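# Press the device's key to light its lamp

## Task

Push the device's key down far enough that its lamp switches on, without shifting the device from where it sits.

## Robot and tools

Robot: two arms, left_arm and right_arm, each ending in a five-finger hand (left_arm has a left hand, right_arm a right hand). Cameras: cam_high and cam_low, each 896x504 pixels. A two-camera stand is fixed to the floor behind the arms.

Frames. The scene frame has its origin at table-top height, halfway between the arms' nominal bases; +z is up, +x points out over the table, and left_arm is on the +y side (image left/right do not match these names). Calibrated bases: left_arm at (+0.003, +0.281, +0.038) m, quat_wxyz (+1.000, 0, 0, -0.003); right_arm at (+0.011, -0.365, +0.011) m, quat_wxyz (+1.000, 0, 0, -0.009). Each arm reports its hand pose (end_effector_position in metres, end_effector_quat_wxyz) in its own base frame. These readings can be off by a few centimetres, more when the arm is stretched. Fixed cameras and the table use the scene frame.

Hand point. It is a point fixed to the palm, 0.15 m out from the wrist mounting face and 0.05 m in front of the palm. Its +z runs along straight fingers, +y leaves the palm face, and +x crosses the palm away from the thumb on the right hand (toward the thumb on the left hand). Straight fingertips reach 0.06-0.07 m beyond the point along +z and lie about 0.06 m behind it along -y. A wrist bracket on the little-finger side reaches 0.10 m across and can strike things.

Row layout (used by execute_actions and move). One row holds 28 numbers, all in [-1, 1], always covering both arms: first left_arm's 14, then right_arm's 14. Per arm: dx, dy, dz, rx, ry, rz, then little, ring, middle, index, thumb_bend, thumb_turn, force_limit, speed.
- dx..rz are offsets, not poses: they shift the arm's Hand target as it stood when the action or move began, along that Hand target's own axes. 1.0 equals 0.6 m of travel or 180 degrees; rx, ry, rz form a single rotation vector. Every row in an action counts from that same starting target, so resending an offset moves further. All six zero re-requests the current Hand target.
- Finger and thumb numbers are absolute targets: +1 open/straight, -1 closed/curled. thumb_turn +1 puts the thumb beside the palm, -1 in front of it.
- force_limit maps -1 to about 0 N and +1 to 10 N at the fingertip (15 N for both thumb motors). speed rises from near zero at -1 to full at +0.48 and stays full above; for a soft touch use -0.94 or lower.
- To keep a hand unchanged, resend the eight hand numbers of its last executed row; if none yet, send its hand_measured six values plus hand_force_limit and hand_speed.

execute_actions(actions, cameras): actions is a list of actions; each action is a list of up to 15 rows, one per 1/30 s step, the last row repeating if fewer. cameras lists camera names, ["all"], or []; images come by default only with an empty actions list, which also reveals fields other results may omit.

move(target, speed, blend, blocking, cameras): target is one 28-number row or a list of up to 15 rows, each offset from the same starting Hand targets (not chained). speed is path top speed in m/s, 0.002 to 4.3, default 0.25 (rotation up to twice that in rad/s); one value or one per target. blend (m) rounds corners in a list; 0 stops at each. blocking=false returns after about 0.5 s while motion continues. Paths are straight, ignore obstacles and the other arm, and stop at 10 s. Avoid routes near an arm's own base. Result adds a move: line with the ending (done, off_target, moving, held, fault) and limits (paced = pose clipped, held = steps withheld). done means at rest within 10 mm and 2 degrees; it says nothing about contact.

wait(seconds 0-10, cameras): lets the scene run holding commands. stop(cameras): brakes a running move. zoom_image(camera cam_high or cam_low, region [x0, y0, x1, y1] pixels, at most 504 by 504): enlarges part of the newest image. show_instructions(): shows reference pages. finished_scene(scene): ends the current scene, given its number (shown at the end of each result); irreversible.

Result lines: hand pose, Hand target (last commanded pose after clipping; next offsets start here), Joint positions, Joint velocities, Joint torques, hand_measured, hand_stopped_by (moving, target, force, stalled, fault), hand_load_n (positive when pushed open), hand_force_limit, hand_speed, and possible MOTOR HOT or OVER-TEMPERATURE FAULT lines.

Behaviour to expect: the arm tracks loosely; it often rests 1-5 cm short, usually low, which is not proof of contact. Orientation commands are clipped to 40 degrees from the measured one per step. If the hand rests short, send the gap as a further offset. Faster motion hits harder, and aiming further past a surface presses harder; an arm blocked by something keeps pushing until commanded back beyond its hand point.

Avoid: knocking or sliding the device, hard or fast contacts, arms or hands touching each other, anything falling off the table, overloading fingers, and holding stretched or unreachable poses, which overheat motors and can make an arm drop.

Each tool is called after "Call:" as a command line: name --argument value for each argument, lists and objects as JSON in quotes; but a table of rows of numbers goes row by row, as --pt "numbers of a row", without its own name.

Reference images:

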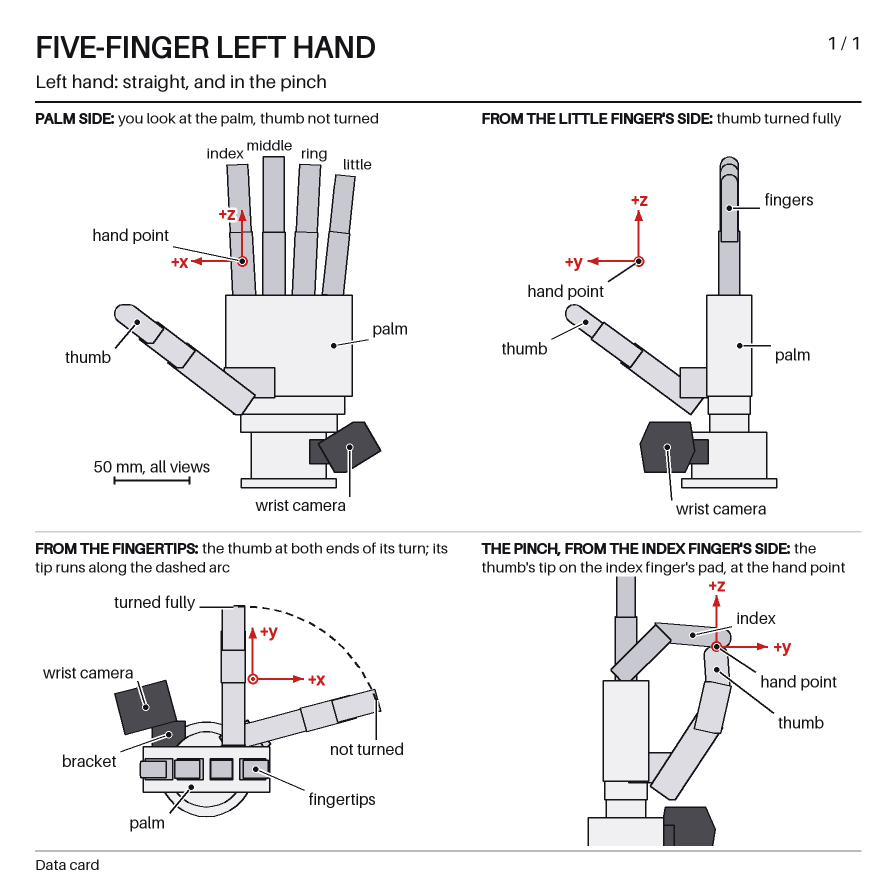

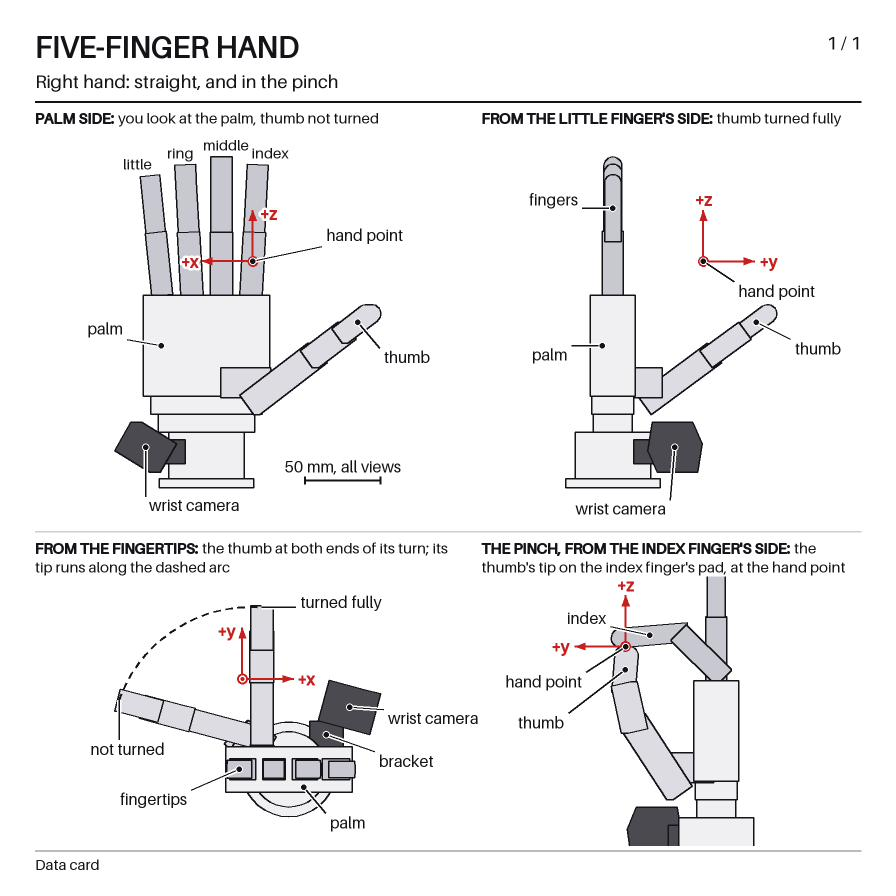

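## Session

Call:
execute_actions --actions '[]'

Scene clock: 0.00 s.
left_arm: end_effector_position=(+0.6634, -0.1030, +0.1989) hand_measured=(+1.000, +1.000, +1.000, +1.000, +1.000, +1.000) hand_load_n=(+0.0, +0.0, +0.0, +0.0, +0.0, +0.0) hand_stopped_by=(target, target, target, target, target, target) hand_force_limit=0.00 hand_speed=-0.80 end_effector_quat_wxyz=(-0.391, +0.827, -0.104, +0.390) | right_arm: end_effector_position=(+0.1177, +0.2205, +0.2405) hand_measured=(+1.000, +1.000, +1.000, +1.000, +1.000, +1.000) hand_load_n=(+0.0, +0.0, +0.0, +0.0, +0.0, +0.0) hand_stopped_by=(target, target, target, target, target, target) hand_force_limit=0.00 hand_speed=-0.80 end_effector_quat_wxyz=(-0.178, +0.773, -0.595, +0.129)
Joint positions: left_arm=[-0.308 1.628 1.199 -0.213 -0.862 -1.176] | right_arm=[1.074 0.797 0.962 -1.413 0.308 0.765]
Joint velocities: within noise
Joint torques (N m): no reading
Heat: left arm: hottest waist 28 °C; right arm: hottest elbow 31 °C.
Hand target: left_arm +0.6716, -0.1019, +0.2129; -0.391, +0.823, -0.093, +0.401 | right_arm +0.1200, +0.2256, +0.2516; -0.193, +0.770, -0.595, +0.127

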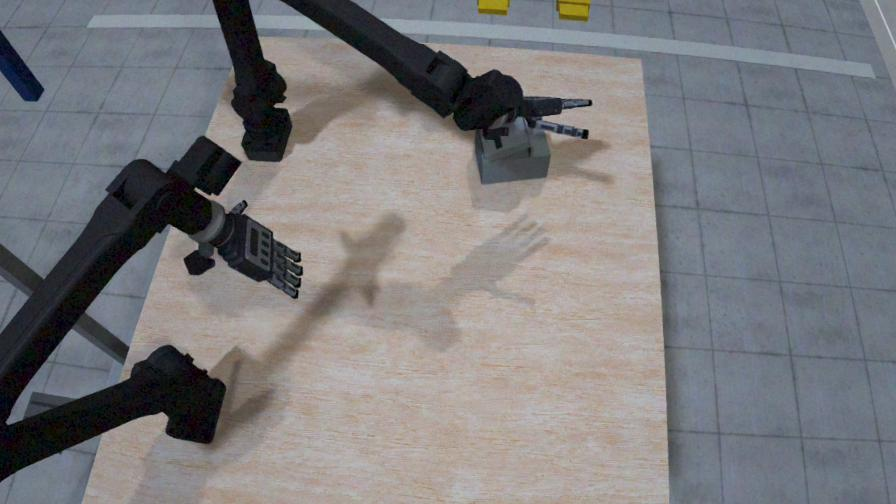

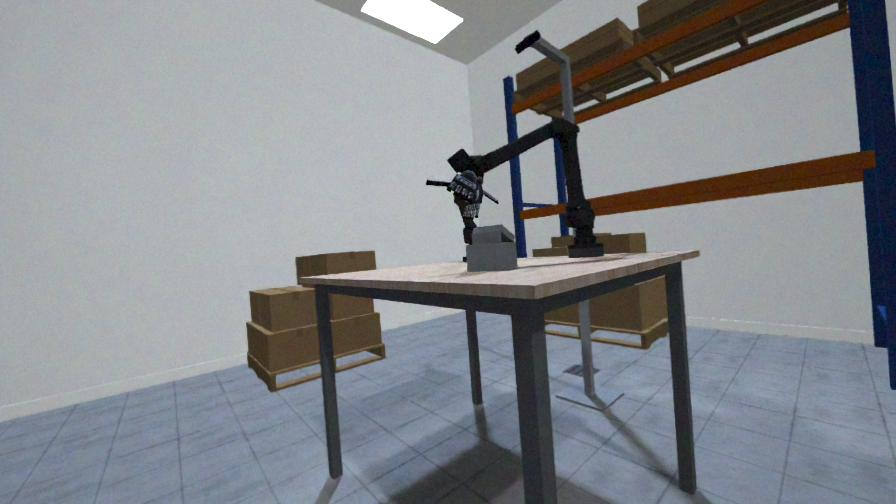

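Call:
zoom_image --camera "cam_high" --region '[440, 60, 640, 210]'

Call:
zoom_image --camera "cam_low" --region '[400, 140, 580, 290]'

Scaled by 2.520 from the camera's 896x504 image, which has a finer 1280x720 frame.

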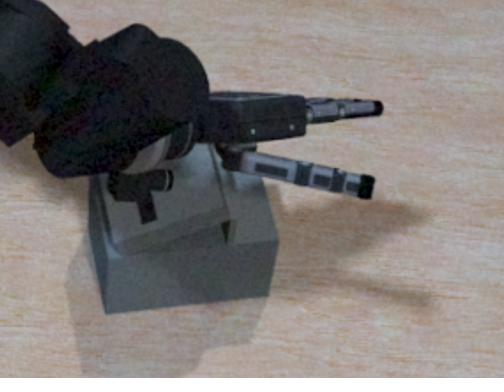

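Scaled by 2.800 from the camera's 896x504 image, which has a finer 1280x720 frame.

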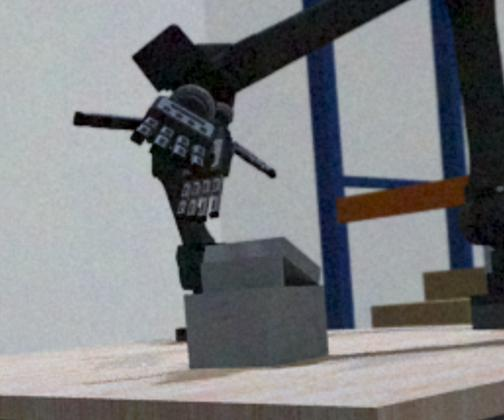

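Call:
move --pt "0.0567 -0.157 -0.138 0 0 0 -1 -1 -1 1 1 1 0 0 0 0 0 0 0 0 1 1 1 1 1 1 0 -0.8" --pt "-0.302 -0.484 -0.388 0 0 0 -1 -1 -1 1 1 1 0 0 0 0 0 0 0 0 1 1 1 1 1 1 0 -0.8" --blend 0.04 --cameras '["all"]'

Scene clock: 56.20 s.
left_arm: end_effector_position=(+0.3346, +0.0442, +0.4132) hand_measured=(-1.000, -1.000, -1.000, +1.000, +1.000, +1.000) hand_load_n=(+0.0, +0.5, +0.0, +0.0, +0.0, -0.5) hand_stopped_by=(target, target, target, target, target, target) hand_force_limit=0.00 hand_speed=0.00 end_effector_quat_wxyz=(-0.387, +0.818, -0.086, +0.416) | right_arm: end_effector_position=(+0.1177, +0.2205, +0.2405) hand_measured=(+1.000, +1.000, +1.000, +1.000, +1.000, +1.000) hand_load_n=(+0.0, +0.0, +0.0, +0.0, +0.0, +0.0) hand_stopped_by=(target, target, target, target, target, target) hand_force_limit=0.00 hand_speed=-0.80 end_effector_quat_wxyz=(-0.178, +0.773, -0.595, +0.129)
Joint positions: left_arm=[-0.055 0.57 0.963 -0.851 -0.645 -1.006] | right_arm=[1.074 0.797 0.962 -1.413 0.308 0.765]
Joint torques (N m): left_arm=[1.03 -0.97 6.17 1.06 -0.22 0.17] | right_arm=[0.56 -3.02 9.84 0.94 0.31 -0.04]
Heat: left arm: hottest elbow 33 °C; right arm: hottest elbow 39 °C.
Hand target: left_arm +0.3347, +0.0471, +0.4018; -0.391, +0.823, -0.093, +0.401 | right_arm +0.1200, +0.2256, +0.2516; -0.193, +0.770, -0.595, +0.127
Off the commanded pose: left_arm 0.012 m, 2 deg | right_arm 0.012 m, 2 deg.
move: off_target (left_arm, right_arm)

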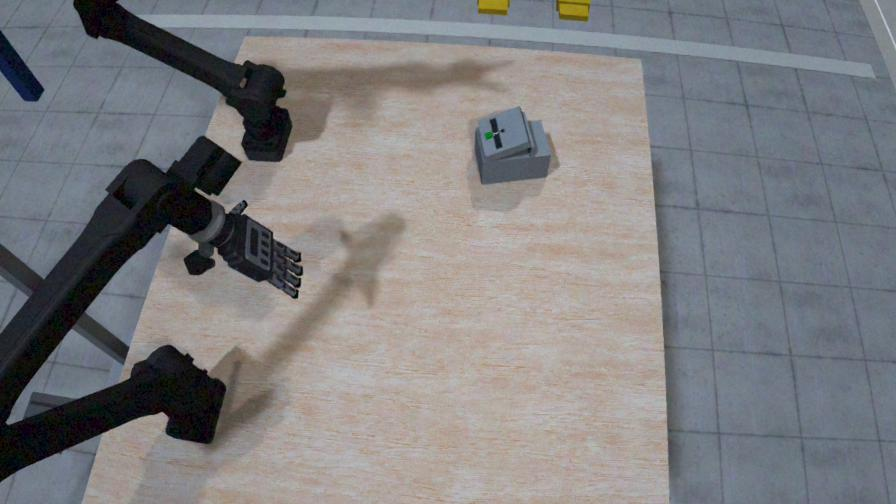

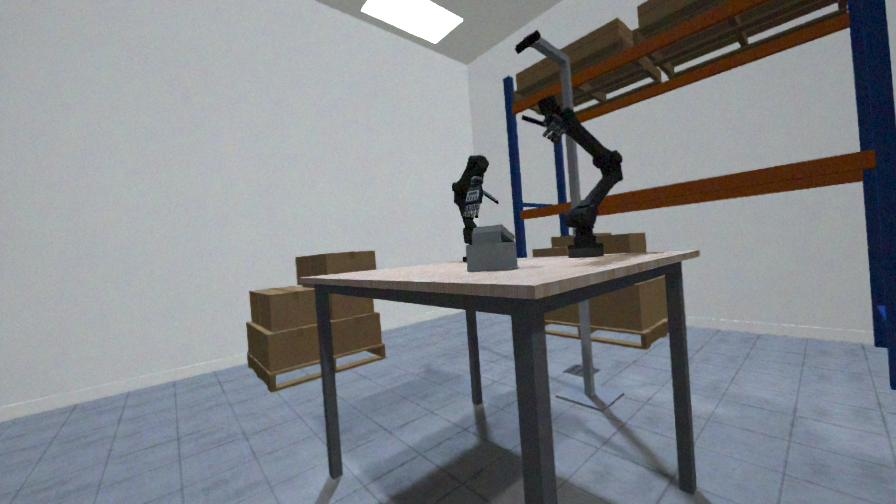

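Call:
zoom_image --camera "cam_high" --region '[460, 90, 570, 200]'

Call:
zoom_image --camera "cam_low" --region '[440, 200, 540, 290]'

Scaled by 4.582 from the camera's 896x504 image, which has a finer 1280x720 frame.

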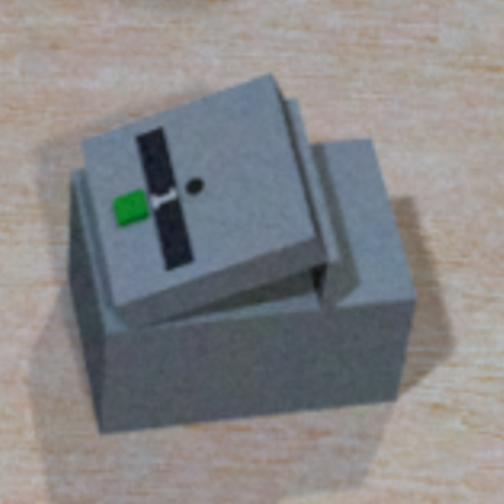

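Scaled by 5.040 from the camera's 896x504 image, which has a finer 1280x720 frame.

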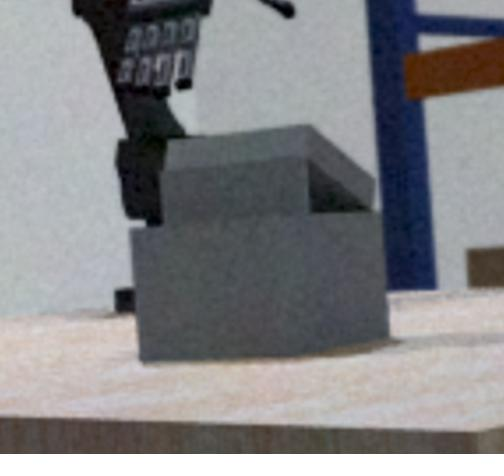

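Call:
zoom_image --camera "cam_high" --region '[476, 106, 532, 162]'

Scaled by 9.000 from the camera's 896x504 image, which has a finer 1280x720 frame.

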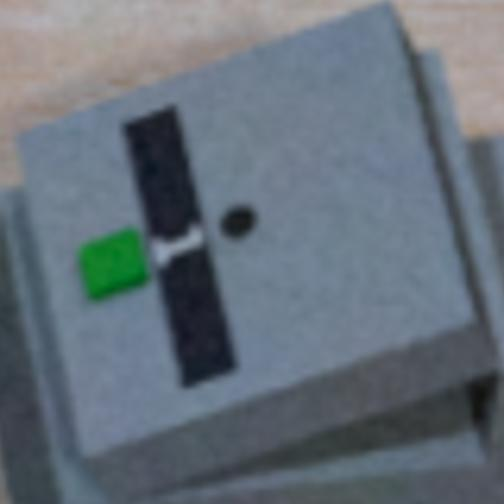

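Call:
move --target '[-0.0633,0.3558,0.116,-0.242,0.0353,0.3035,-1,-1,-1,1,1,1,0,0,0,0,0,0,0,0,1,1,1,1,1,1,0,-0.8]' --cameras '["all"]'

Call:
zoom_image --camera "cam_high" --region '[400, 60, 570, 200]'

Call:
zoom_image --camera "cam_low" --region '[440, 150, 600, 290]'

Scene clock: 280.53 s.
left_arm: end_effector_position=(+0.3788, -0.0389, +0.1769) hand_measured=(-1.000, -1.000, -1.000, +1.000, +1.000, +1.000) hand_load_n=(+0.0, +0.5, +0.0, +0.0, -0.5, +0.0) hand_stopped_by=(target, target, target, target, target, target) hand_force_limit=0.00 hand_speed=0.00 end_effector_quat_wxyz=(-0.188, +0.760, -0.604, +0.149) | right_arm: end_effector_position=(+0.1177, +0.2205, +0.2405) hand_measured=(+1.000, +1.000, +1.000, +1.000, +1.000, +1.000) hand_load_n=(-0.5, +0.0, +0.0, +0.0, +0.0, +0.0) hand_stopped_by=(target, target, target, target, target, target) hand_force_limit=0.00 hand_speed=-0.80 end_effector_quat_wxyz=(-0.178, +0.773, -0.595, +0.129)
Joint positions: left_arm=[-0.05 1.141 0.983 -0.945 -0.129 -0.247] | right_arm=[1.074 0.797 0.962 -1.413 0.308 0.765]
Joint torques (N m): left_arm=[-0.73 -8.29 11.1 0.36 -0.09 0.22] | right_arm=[0.73 -2.84 9.84 0.95 0.31 -0.04]
Heat: left arm: hottest elbow 33 °C; right arm: hottest elbow 43 °C.
Hand target: left_arm +0.3948, -0.0403, +0.2002; -0.200, +0.751, -0.608, +0.163 | right_arm +0.1200, +0.2256, +0.2516; -0.193, +0.770, -0.595, +0.127
Off the commanded pose: left_arm 0.028 m, 2 deg | right_arm 0.012 m, 2 deg.
move: off_target (left_arm, right_arm)

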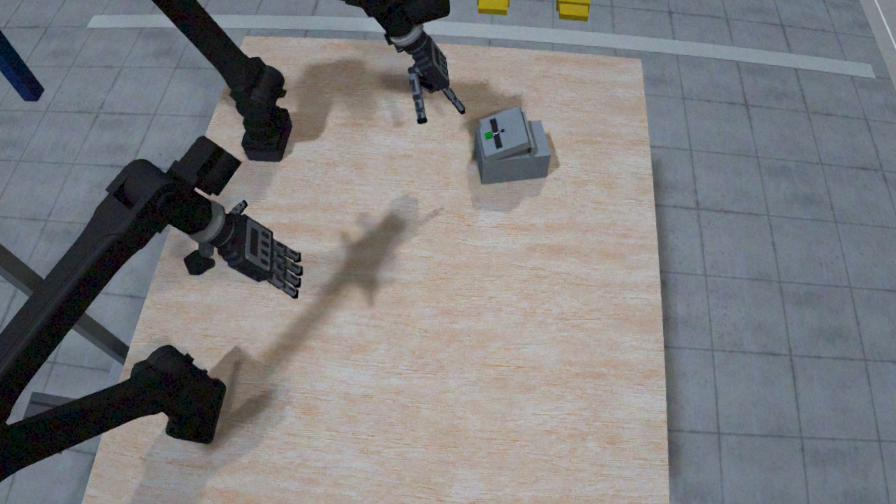

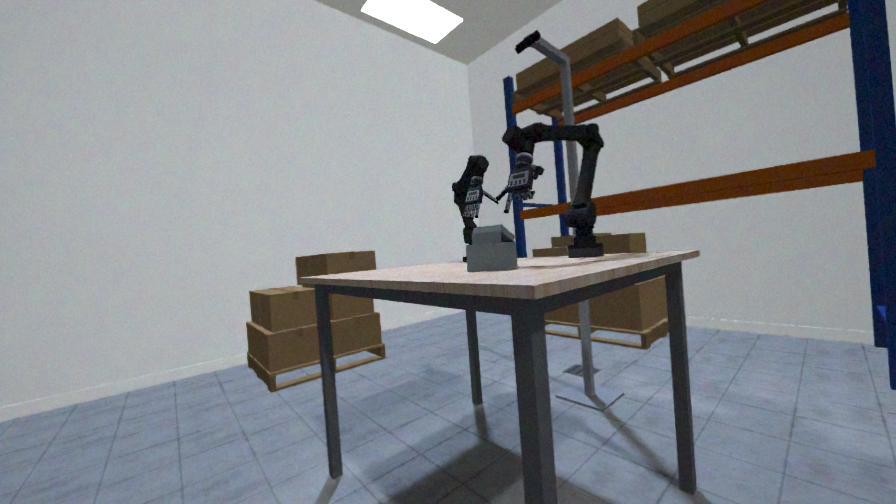

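Scaled by 2.965 from the camera's 896x504 image, which has a finer 1280x720 frame.

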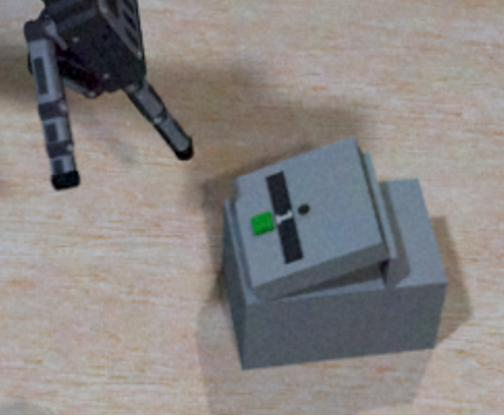

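Scaled by 3.150 from the camera's 896x504 image, which has a finer 1280x720 frame.

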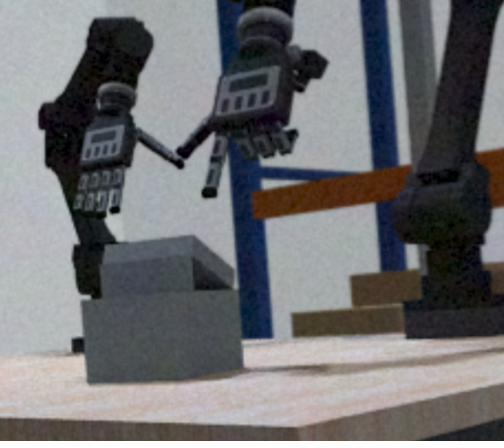

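Call:
move --target '[0.0125,-0.0075,0.0718,0,0,0,-1,-1,-1,1,1,1,0,0,0,0,0,0,0,0,1,1,1,1,1,1,0,-0.8]' --cameras '["all"]' --speed 0.1

Call:
zoom_image --camera "cam_high" --region '[440, 80, 560, 200]'

Call:
zoom_image --camera "cam_low" --region '[450, 180, 550, 280]'

Scene clock: 325.40 s.
left_arm: end_effector_position=(+0.4021, -0.0401, +0.1503) hand_measured=(-1.000, -1.000, -1.000, +1.000, +1.000, +1.000) hand_load_n=(+0.0, +0.0, +0.0, +0.0, -0.5, +0.0) hand_stopped_by=(target, target, target, target, target, target) hand_force_limit=0.00 hand_speed=0.00 end_effector_quat_wxyz=(-0.185, +0.760, -0.605, +0.145) | right_arm: end_effector_position=(+0.1177, +0.2205, +0.2405) hand_measured=(+1.000, +1.000, +1.000, +1.000, +1.000, +1.000) hand_load_n=(+0.0, +0.0, +0.0, +0.0, +0.0, +0.0) hand_stopped_by=(target, target, target, target, target, target) hand_force_limit=0.00 hand_speed=-0.80 end_effector_quat_wxyz=(-0.178, +0.773, -0.595, +0.129)
Joint positions: left_arm=[-0.05 1.228 0.983 -0.868 -0.129 -0.247] | right_arm=[1.074 0.797 0.962 -1.413 0.308 0.765]
Joint torques (N m): left_arm=[-0.79 -9.82 9.43 1.92 -0.12 0.18] | right_arm=[0.5 -2.61 9.85 0.96 0.31 -0.04]
Heat: left arm: hottest elbow 43 °C; right arm: hottest elbow 43 °C.
Hand target: left_arm +0.4212, -0.0424, +0.1652; -0.200, +0.751, -0.608, +0.163 | right_arm +0.1200, +0.2256, +0.2516; -0.193, +0.770, -0.595, +0.127
Off the commanded pose: left_arm 0.024 m, 3 deg | right_arm 0.012 m, 2 deg.
move: off_target (left_arm, right_arm)

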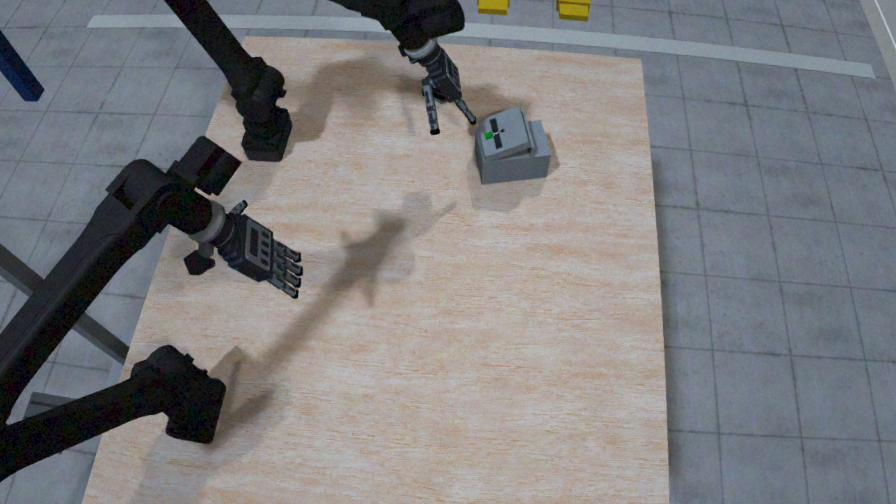

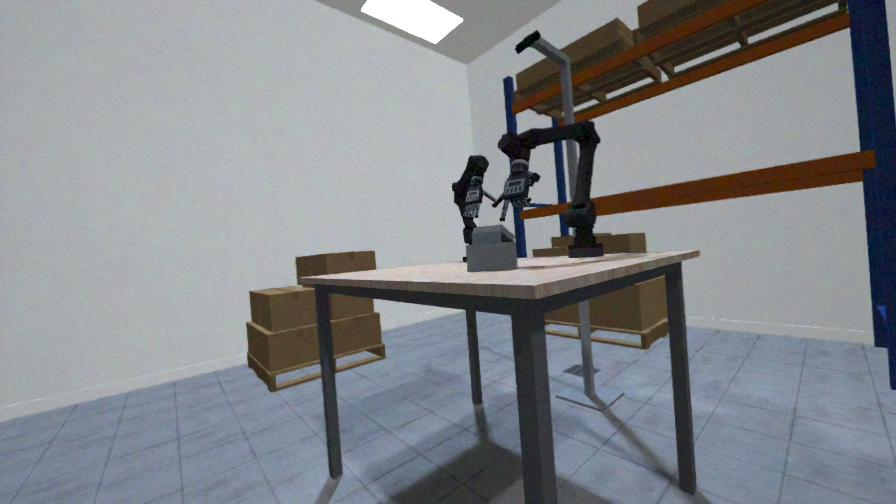

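Scaled by 4.200 from the camera's 896x504 image, which has a finer 1280x720 frame.

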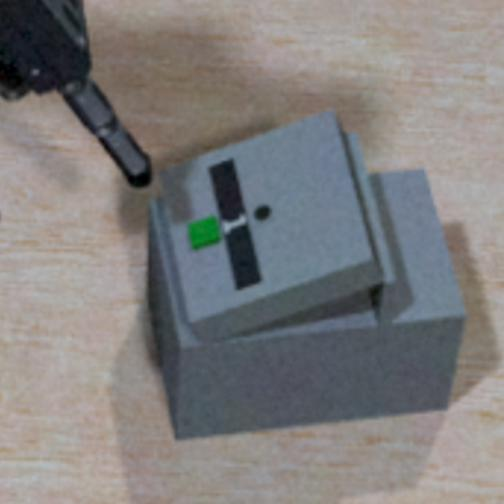

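Scaled by 5.040 from the camera's 896x504 image, which has a finer 1280x720 frame.

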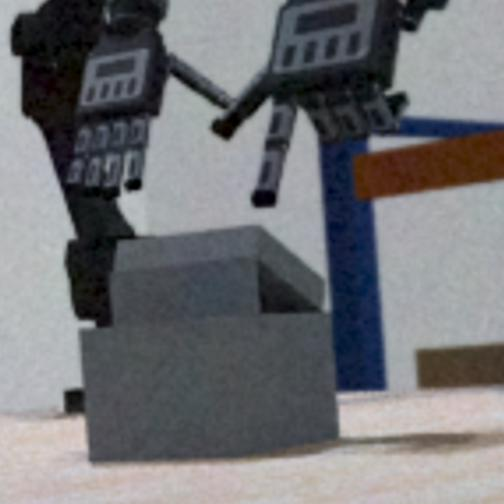

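Call:
move --target '[0.002,0.002,0.0583,0,0,0,-1,-1,-1,1,1,1,0,0,0,0,0,0,0,0,1,1,1,1,1,1,0,-0.8]' --cameras '["all"]' --speed 0.08

Call:
zoom_image --camera "cam_high" --region '[450, 90, 540, 180]'

Call:
zoom_image --camera "cam_low" --region '[450, 180, 550, 280]'

Scene clock: 365.43 s.
left_arm: end_effector_position=(+0.4273, -0.0417, +0.1316) hand_measured=(-1.000, -1.000, -1.000, +1.000, +1.000, +1.000) hand_load_n=(+0.0, +0.0, +0.0, +0.0, +0.0, +0.0) hand_stopped_by=(target, target, target, target, target, target) hand_force_limit=0.00 hand_speed=0.00 end_effector_quat_wxyz=(-0.192, +0.757, -0.605, +0.156) | right_arm: end_effector_position=(+0.1177, +0.2205, +0.2405) hand_measured=(+1.000, +1.000, +1.000, +1.000, +1.000, +1.000) hand_load_n=(+0.0, +0.0, +0.0, -0.5, +0.0, +0.0) hand_stopped_by=(target, target, target, target, target, target) hand_force_limit=0.00 hand_speed=-0.80 end_effector_quat_wxyz=(-0.178, +0.773, -0.595, +0.129)
Joint positions: left_arm=[-0.05 1.294 0.983 -0.775 -0.125 -0.24] | right_arm=[1.074 0.797 0.962 -1.413 0.308 0.765]
Joint torques (N m): left_arm=[-0.26 -10.46 7.46 1.94 -0.07 0.2] | right_arm=[0.79 -2.84 9.85 0.88 0.32 -0.02]
Heat: left arm: hottest elbow 43 °C; right arm: hottest elbow 43 °C.
Hand target: left_arm +0.4375, -0.0402, +0.1343; -0.200, +0.751, -0.608, +0.163 | right_arm +0.1200, +0.2256, +0.2516; -0.193, +0.770, -0.595, +0.127
Off the commanded pose: left_arm 0.011 m, 1 deg | right_arm 0.012 m, 2 deg.
move: off_target (left_arm, right_arm)

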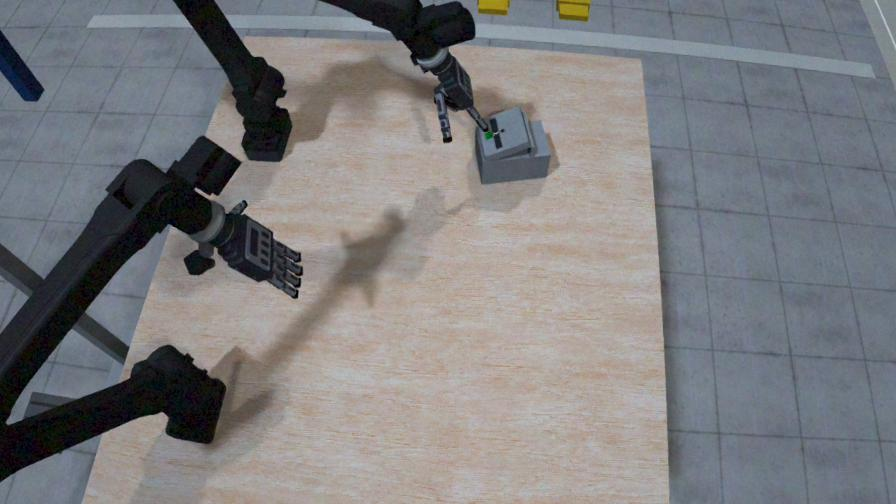

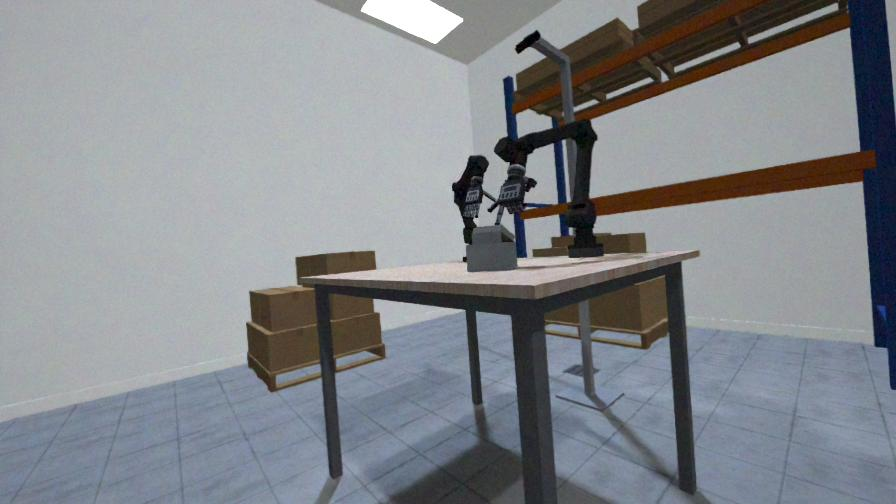

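Scaled by 5.600 from the camera's 896x504 image, which has a finer 1280x720 frame.

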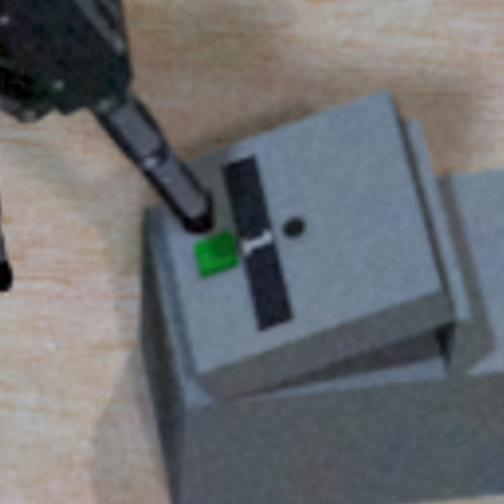

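Scaled by 5.040 from the camera's 896x504 image, which has a finer 1280x720 frame.

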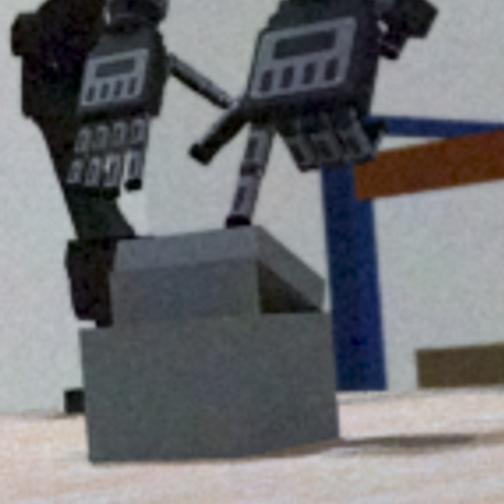

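Call:
move --target '[-0.0042,0.0113,0.0282,0,0,0,-1,-1,-1,1,1,1,0,0,0,0,0,0,0,0,1,1,1,1,1,1,0,-0.8]' --cameras '["all"]' --speed 0.05

Call:
zoom_image --camera "cam_high" --region '[470, 100, 530, 160]'

Call:
zoom_image --camera "cam_low" --region '[460, 190, 530, 260]'

Scene clock: 390.03 s.
left_arm: end_effector_position=(+0.4371, -0.0428, +0.1243) hand_measured=(-1.000, -1.000, -1.000, +1.000, +1.000, +1.000) hand_load_n=(+0.0, +0.0, +0.0, +0.0, +0.0, +0.0) hand_stopped_by=(target, target, target, target, target, target) hand_force_limit=0.00 hand_speed=0.00 end_effector_quat_wxyz=(-0.198, +0.753, -0.606, +0.166) | right_arm: end_effector_position=(+0.1177, +0.2205, +0.2405) hand_measured=(+1.000, +1.000, +1.000, +1.000, +1.000, +1.000) hand_load_n=(+0.0, +0.0, +0.0, +0.0, +0.0, +0.0) hand_stopped_by=(target, target, target, target, target, target) hand_force_limit=0.00 hand_speed=-0.80 end_effector_quat_wxyz=(-0.178, +0.773, -0.595, +0.129)
Joint positions: left_arm=[-0.05 1.312 0.973 -0.723 -0.121 -0.234] | right_arm=[1.074 0.797 0.962 -1.413 0.308 0.765]
Joint torques (N m): left_arm=[0.5 -10.7 5.89 2 -0.08 0.22] | right_arm=[0.38 -3.19 9.85 0.95 0.29 -0.04]
Heat: left arm: hottest elbow 41 °C; right arm: hottest elbow 43 °C.
Hand target: left_arm +0.4395, -0.0372, +0.1162; -0.200, +0.751, -0.608, +0.163 | right_arm +0.1200, +0.2256, +0.2516; -0.193, +0.770, -0.595, +0.127
Off the commanded pose: left_arm 0.010 m, 1 deg | right_arm 0.012 m, 2 deg.
move: off_target (right_arm)

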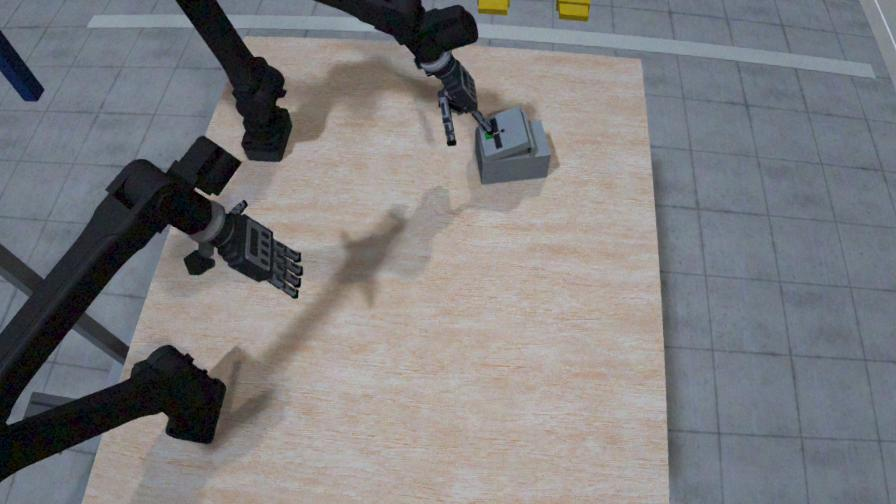

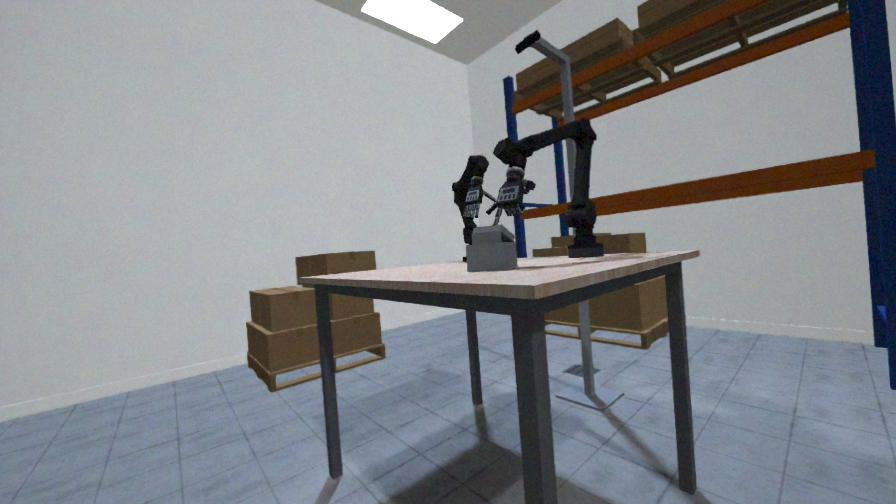

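Scaled by 8.400 from the camera's 896x504 image, which has a finer 1280x720 frame.

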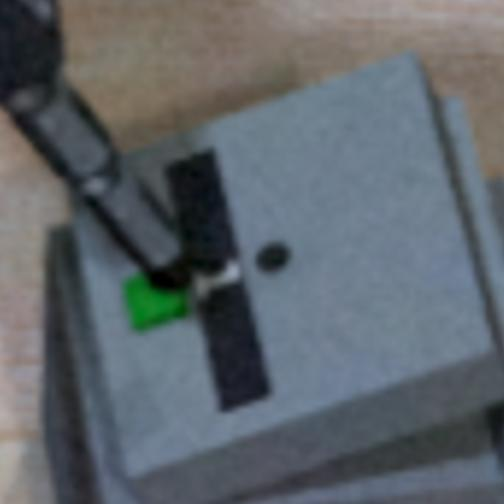

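Scaled by 7.200 from the camera's 896x504 image, which has a finer 1280x720 frame.

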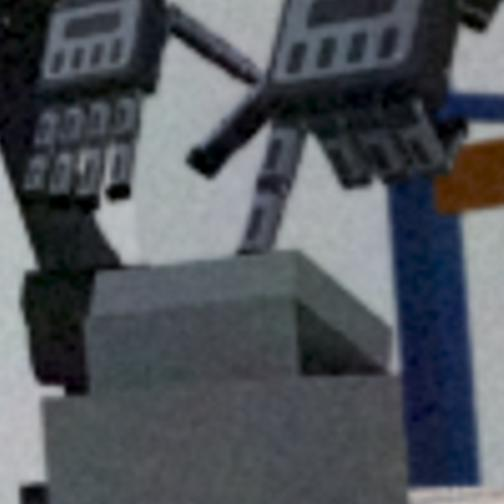

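Call:
move --target '[-0.0098,0.0213,0.0088,0,0,0,-1,-1,-1,1,1,1,0,0,0,0,0,0,0,0,1,1,1,1,1,1,0,-0.8]' --cameras '["cam_high","cam_low"]' --speed 0.05

Call:
zoom_image --camera "cam_high" --region '[470, 100, 530, 160]'

Call:
zoom_image --camera "cam_low" --region '[460, 190, 530, 260]'

Scene clock: 409.03 s.
left_arm: end_effector_position=(+0.4279, -0.0409, +0.1078) hand_measured=(-1.000, -1.000, -1.000, +1.000, +1.000, +1.000) hand_load_n=(+0.0, +0.0, +0.0, +0.0, +0.0, +0.0) hand_stopped_by=(target, target, target, target, target, target) hand_force_limit=0.00 hand_speed=0.00 end_effector_quat_wxyz=(-0.193, +0.752, -0.609, +0.162) | right_arm: end_effector_position=(+0.1177, +0.2205, +0.2405) hand_measured=(+1.000, +1.000, +1.000, +1.000, +1.000, +1.000) hand_load_n=(+0.0, +0.0, +0.0, +0.0, +0.0, +0.0) hand_stopped_by=(target, target, target, target, target, target) hand_force_limit=0.00 hand_speed=-0.80 end_effector_quat_wxyz=(-0.178, +0.773, -0.595, +0.129)
Joint positions: left_arm=[-0.046 1.312 0.93 -0.692 -0.116 -0.227] | right_arm=[1.074 0.797 0.962 -1.413 0.308 0.765]
Joint torques (N m): left_arm=[0.91 -11.58 5.81 1.88 -0.07 0.19] | right_arm=[0.85 -3.14 9.78 0.84 0.31 -0.04]
Heat: left arm: hottest elbow 38 °C; right arm: hottest elbow 43 °C.
Hand target: left_arm +0.4300, -0.0332, +0.1052; -0.200, +0.751, -0.608, +0.163 | right_arm +0.1200, +0.2256, +0.2516; -0.193, +0.770, -0.595, +0.127
Off the commanded pose: left_arm 0.008 m, 1 deg | right_arm 0.012 m, 2 deg.
move: off_target (right_arm)

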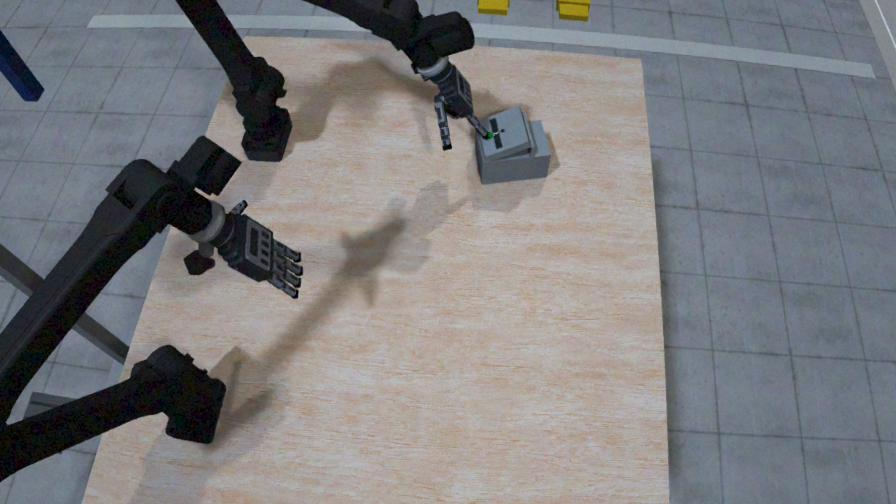

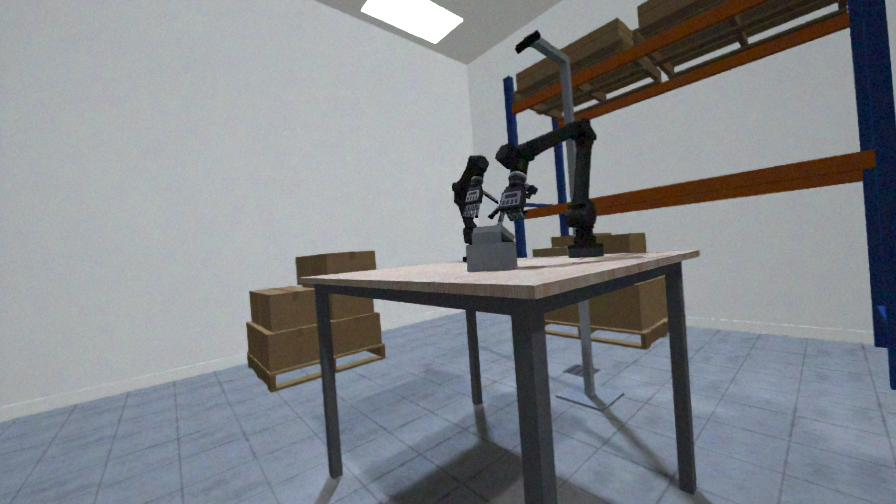

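Scaled by 8.400 from the camera's 896x504 image, which has a finer 1280x720 frame.

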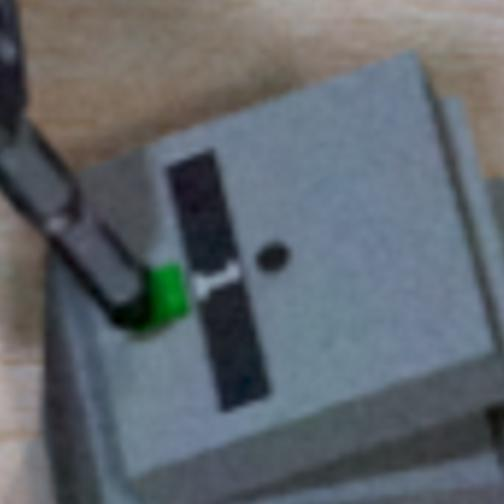

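Scaled by 7.200 from the camera's 896x504 image, which has a finer 1280x720 frame.

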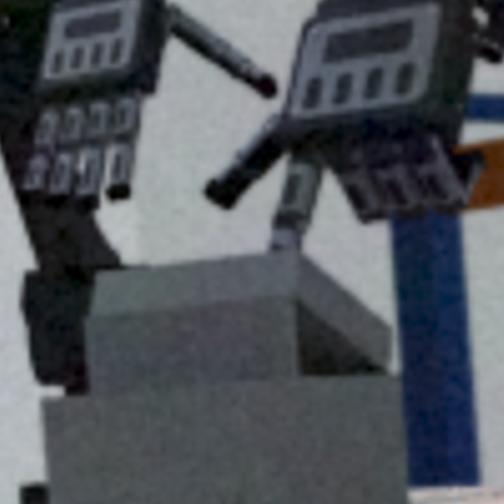

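Call:
move --target '[-0.009,-0.0037,0.0213,0,0,0,-1,-1,-1,1,1,1,0,0,0,0,0,0,0,0,1,1,1,1,1,1,0,-0.8]' --cameras '["cam_high","cam_low"]' --speed 0.05

Call:
zoom_image --camera "cam_high" --region '[470, 100, 530, 160]'

Scene clock: 450.23 s.
left_arm: end_effector_position=(+0.4356, -0.0328, +0.1041) hand_measured=(-1.000, -1.000, -1.000, +1.000, +1.000, +1.000) hand_load_n=(+0.0, +0.5, +0.0, +0.0, +0.0, +0.0) hand_stopped_by=(target, target, target, target, target, target) hand_force_limit=0.00 hand_speed=0.00 end_effector_quat_wxyz=(-0.197, +0.752, -0.607, +0.166) | right_arm: end_effector_position=(+0.1177, +0.2205, +0.2405) hand_measured=(+1.000, +1.000, +1.000, +1.000, +1.000, +1.000) hand_load_n=(+0.0, +0.0, +0.0, +0.0, +0.0, -0.5) hand_stopped_by=(target, target, target, target, target, target) hand_force_limit=0.00 hand_speed=-0.80 end_effector_quat_wxyz=(-0.178, +0.773, -0.595, +0.129)
Joint positions: left_arm=[-0.024 1.328 0.93 -0.661 -0.107 -0.21] | right_arm=[1.074 0.797 0.962 -1.413 0.308 0.765]
Joint torques (N m): left_arm=[0.91 -10.58 5.57 2.03 -0.08 0.21] | right_arm=[0.44 -2.73 9.77 0.91 0.3 -0.04]
Heat: left arm: hottest elbow 36 °C; right arm: hottest elbow 44 °C.
Hand target: left_arm +0.4370, -0.0262, +0.0953; -0.200, +0.751, -0.608, +0.163 | right_arm +0.1200, +0.2256, +0.2516; -0.193, +0.770, -0.595, +0.127
Off the commanded pose: left_arm 0.011 m, 1 deg | right_arm 0.012 m, 2 deg.
move: off_target (left_arm, right_arm)

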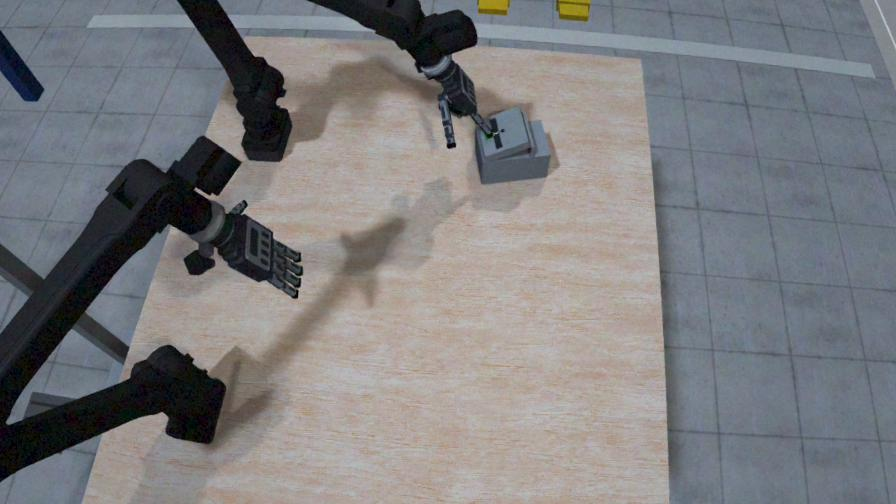

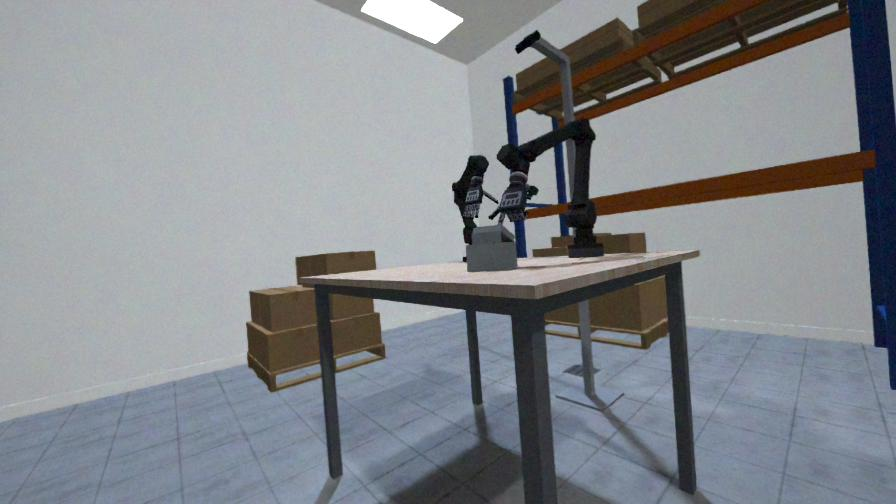

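Scaled by 8.400 from the camera's 896x504 image, which has a finer 1280x720 frame.

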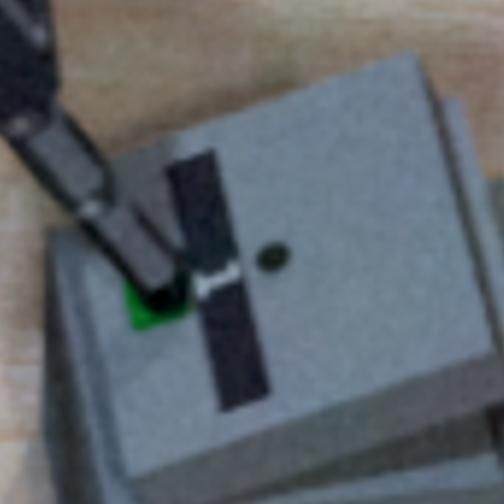

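Call:
move --target '[-0.0014,0.014,0.0112,0,0,0,-1,-1,-1,1,1,1,0,0,0,0,0,0,0,0,1,1,1,1,1,1,0,-0.8]' --cameras '["cam_high"]' --speed 0.05

Call:
zoom_image --camera "cam_high" --region '[470, 100, 530, 160]'

Scene clock: 462.80 s.
left_arm: end_effector_position=(+0.4359, -0.0341, +0.0987) hand_measured=(-1.000, -1.000, -1.000, +1.000, +1.000, +1.000) hand_load_n=(+0.0, +0.0, +0.0, +0.0, +0.0, +0.0) hand_stopped_by=(target, target, target, target, target, target) hand_force_limit=0.00 hand_speed=0.00 end_effector_quat_wxyz=(-0.201, +0.750, -0.606, +0.172) | right_arm: end_effector_position=(+0.1177, +0.2205, +0.2405) hand_measured=(+1.000, +1.000, +1.000, +1.000, +1.000, +1.000) hand_load_n=(+0.0, +0.0, +0.0, +0.0, +0.0, -0.5) hand_stopped_by=(target, target, target, target, target, target) hand_force_limit=0.00 hand_speed=-0.80 end_effector_quat_wxyz=(-0.178, +0.773, -0.595, +0.129)
Joint positions: left_arm=[-0.027 1.328 0.912 -0.63 -0.107 -0.21] | right_arm=[1.074 0.797 0.962 -1.413 0.308 0.765]
Joint torques (N m): left_arm=[1.03 -10.29 4.93 1.88 -0.09 0.21] | right_arm=[0.62 -3.02 9.77 0.94 0.31 -0.04]
Heat: left arm: hottest elbow 35 °C; right arm: hottest elbow 44 °C.
Hand target: left_arm +0.4330, -0.0262, +0.0853; -0.200, +0.751, -0.608, +0.163 | right_arm +0.1200, +0.2256, +0.2516; -0.193, +0.770, -0.595, +0.127
Off the commanded pose: left_arm 0.016 m, 1 deg | right_arm 0.012 m, 2 deg.
move: off_target (left_arm, right_arm)
Images, in order (width x height): cam_high 896x504.

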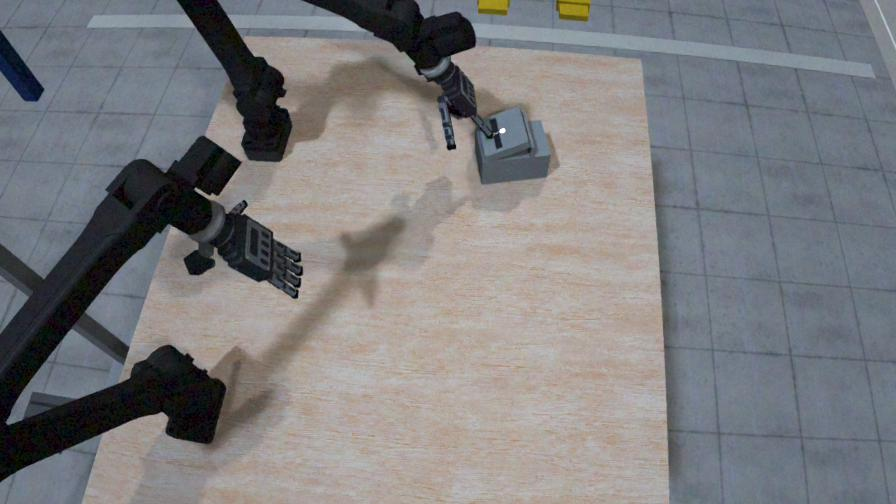

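Scaled by 8.400 from the camera's 896x504 image, which has a finer 1280x720 frame.

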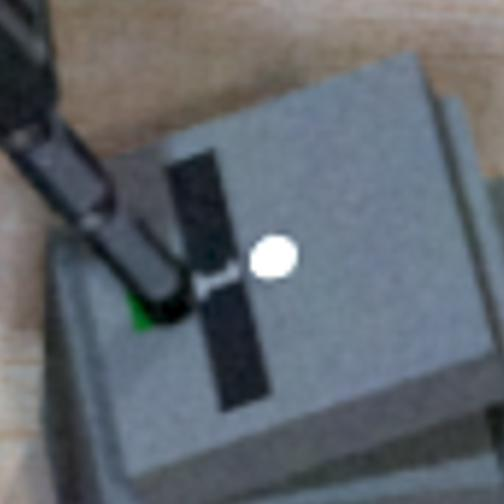

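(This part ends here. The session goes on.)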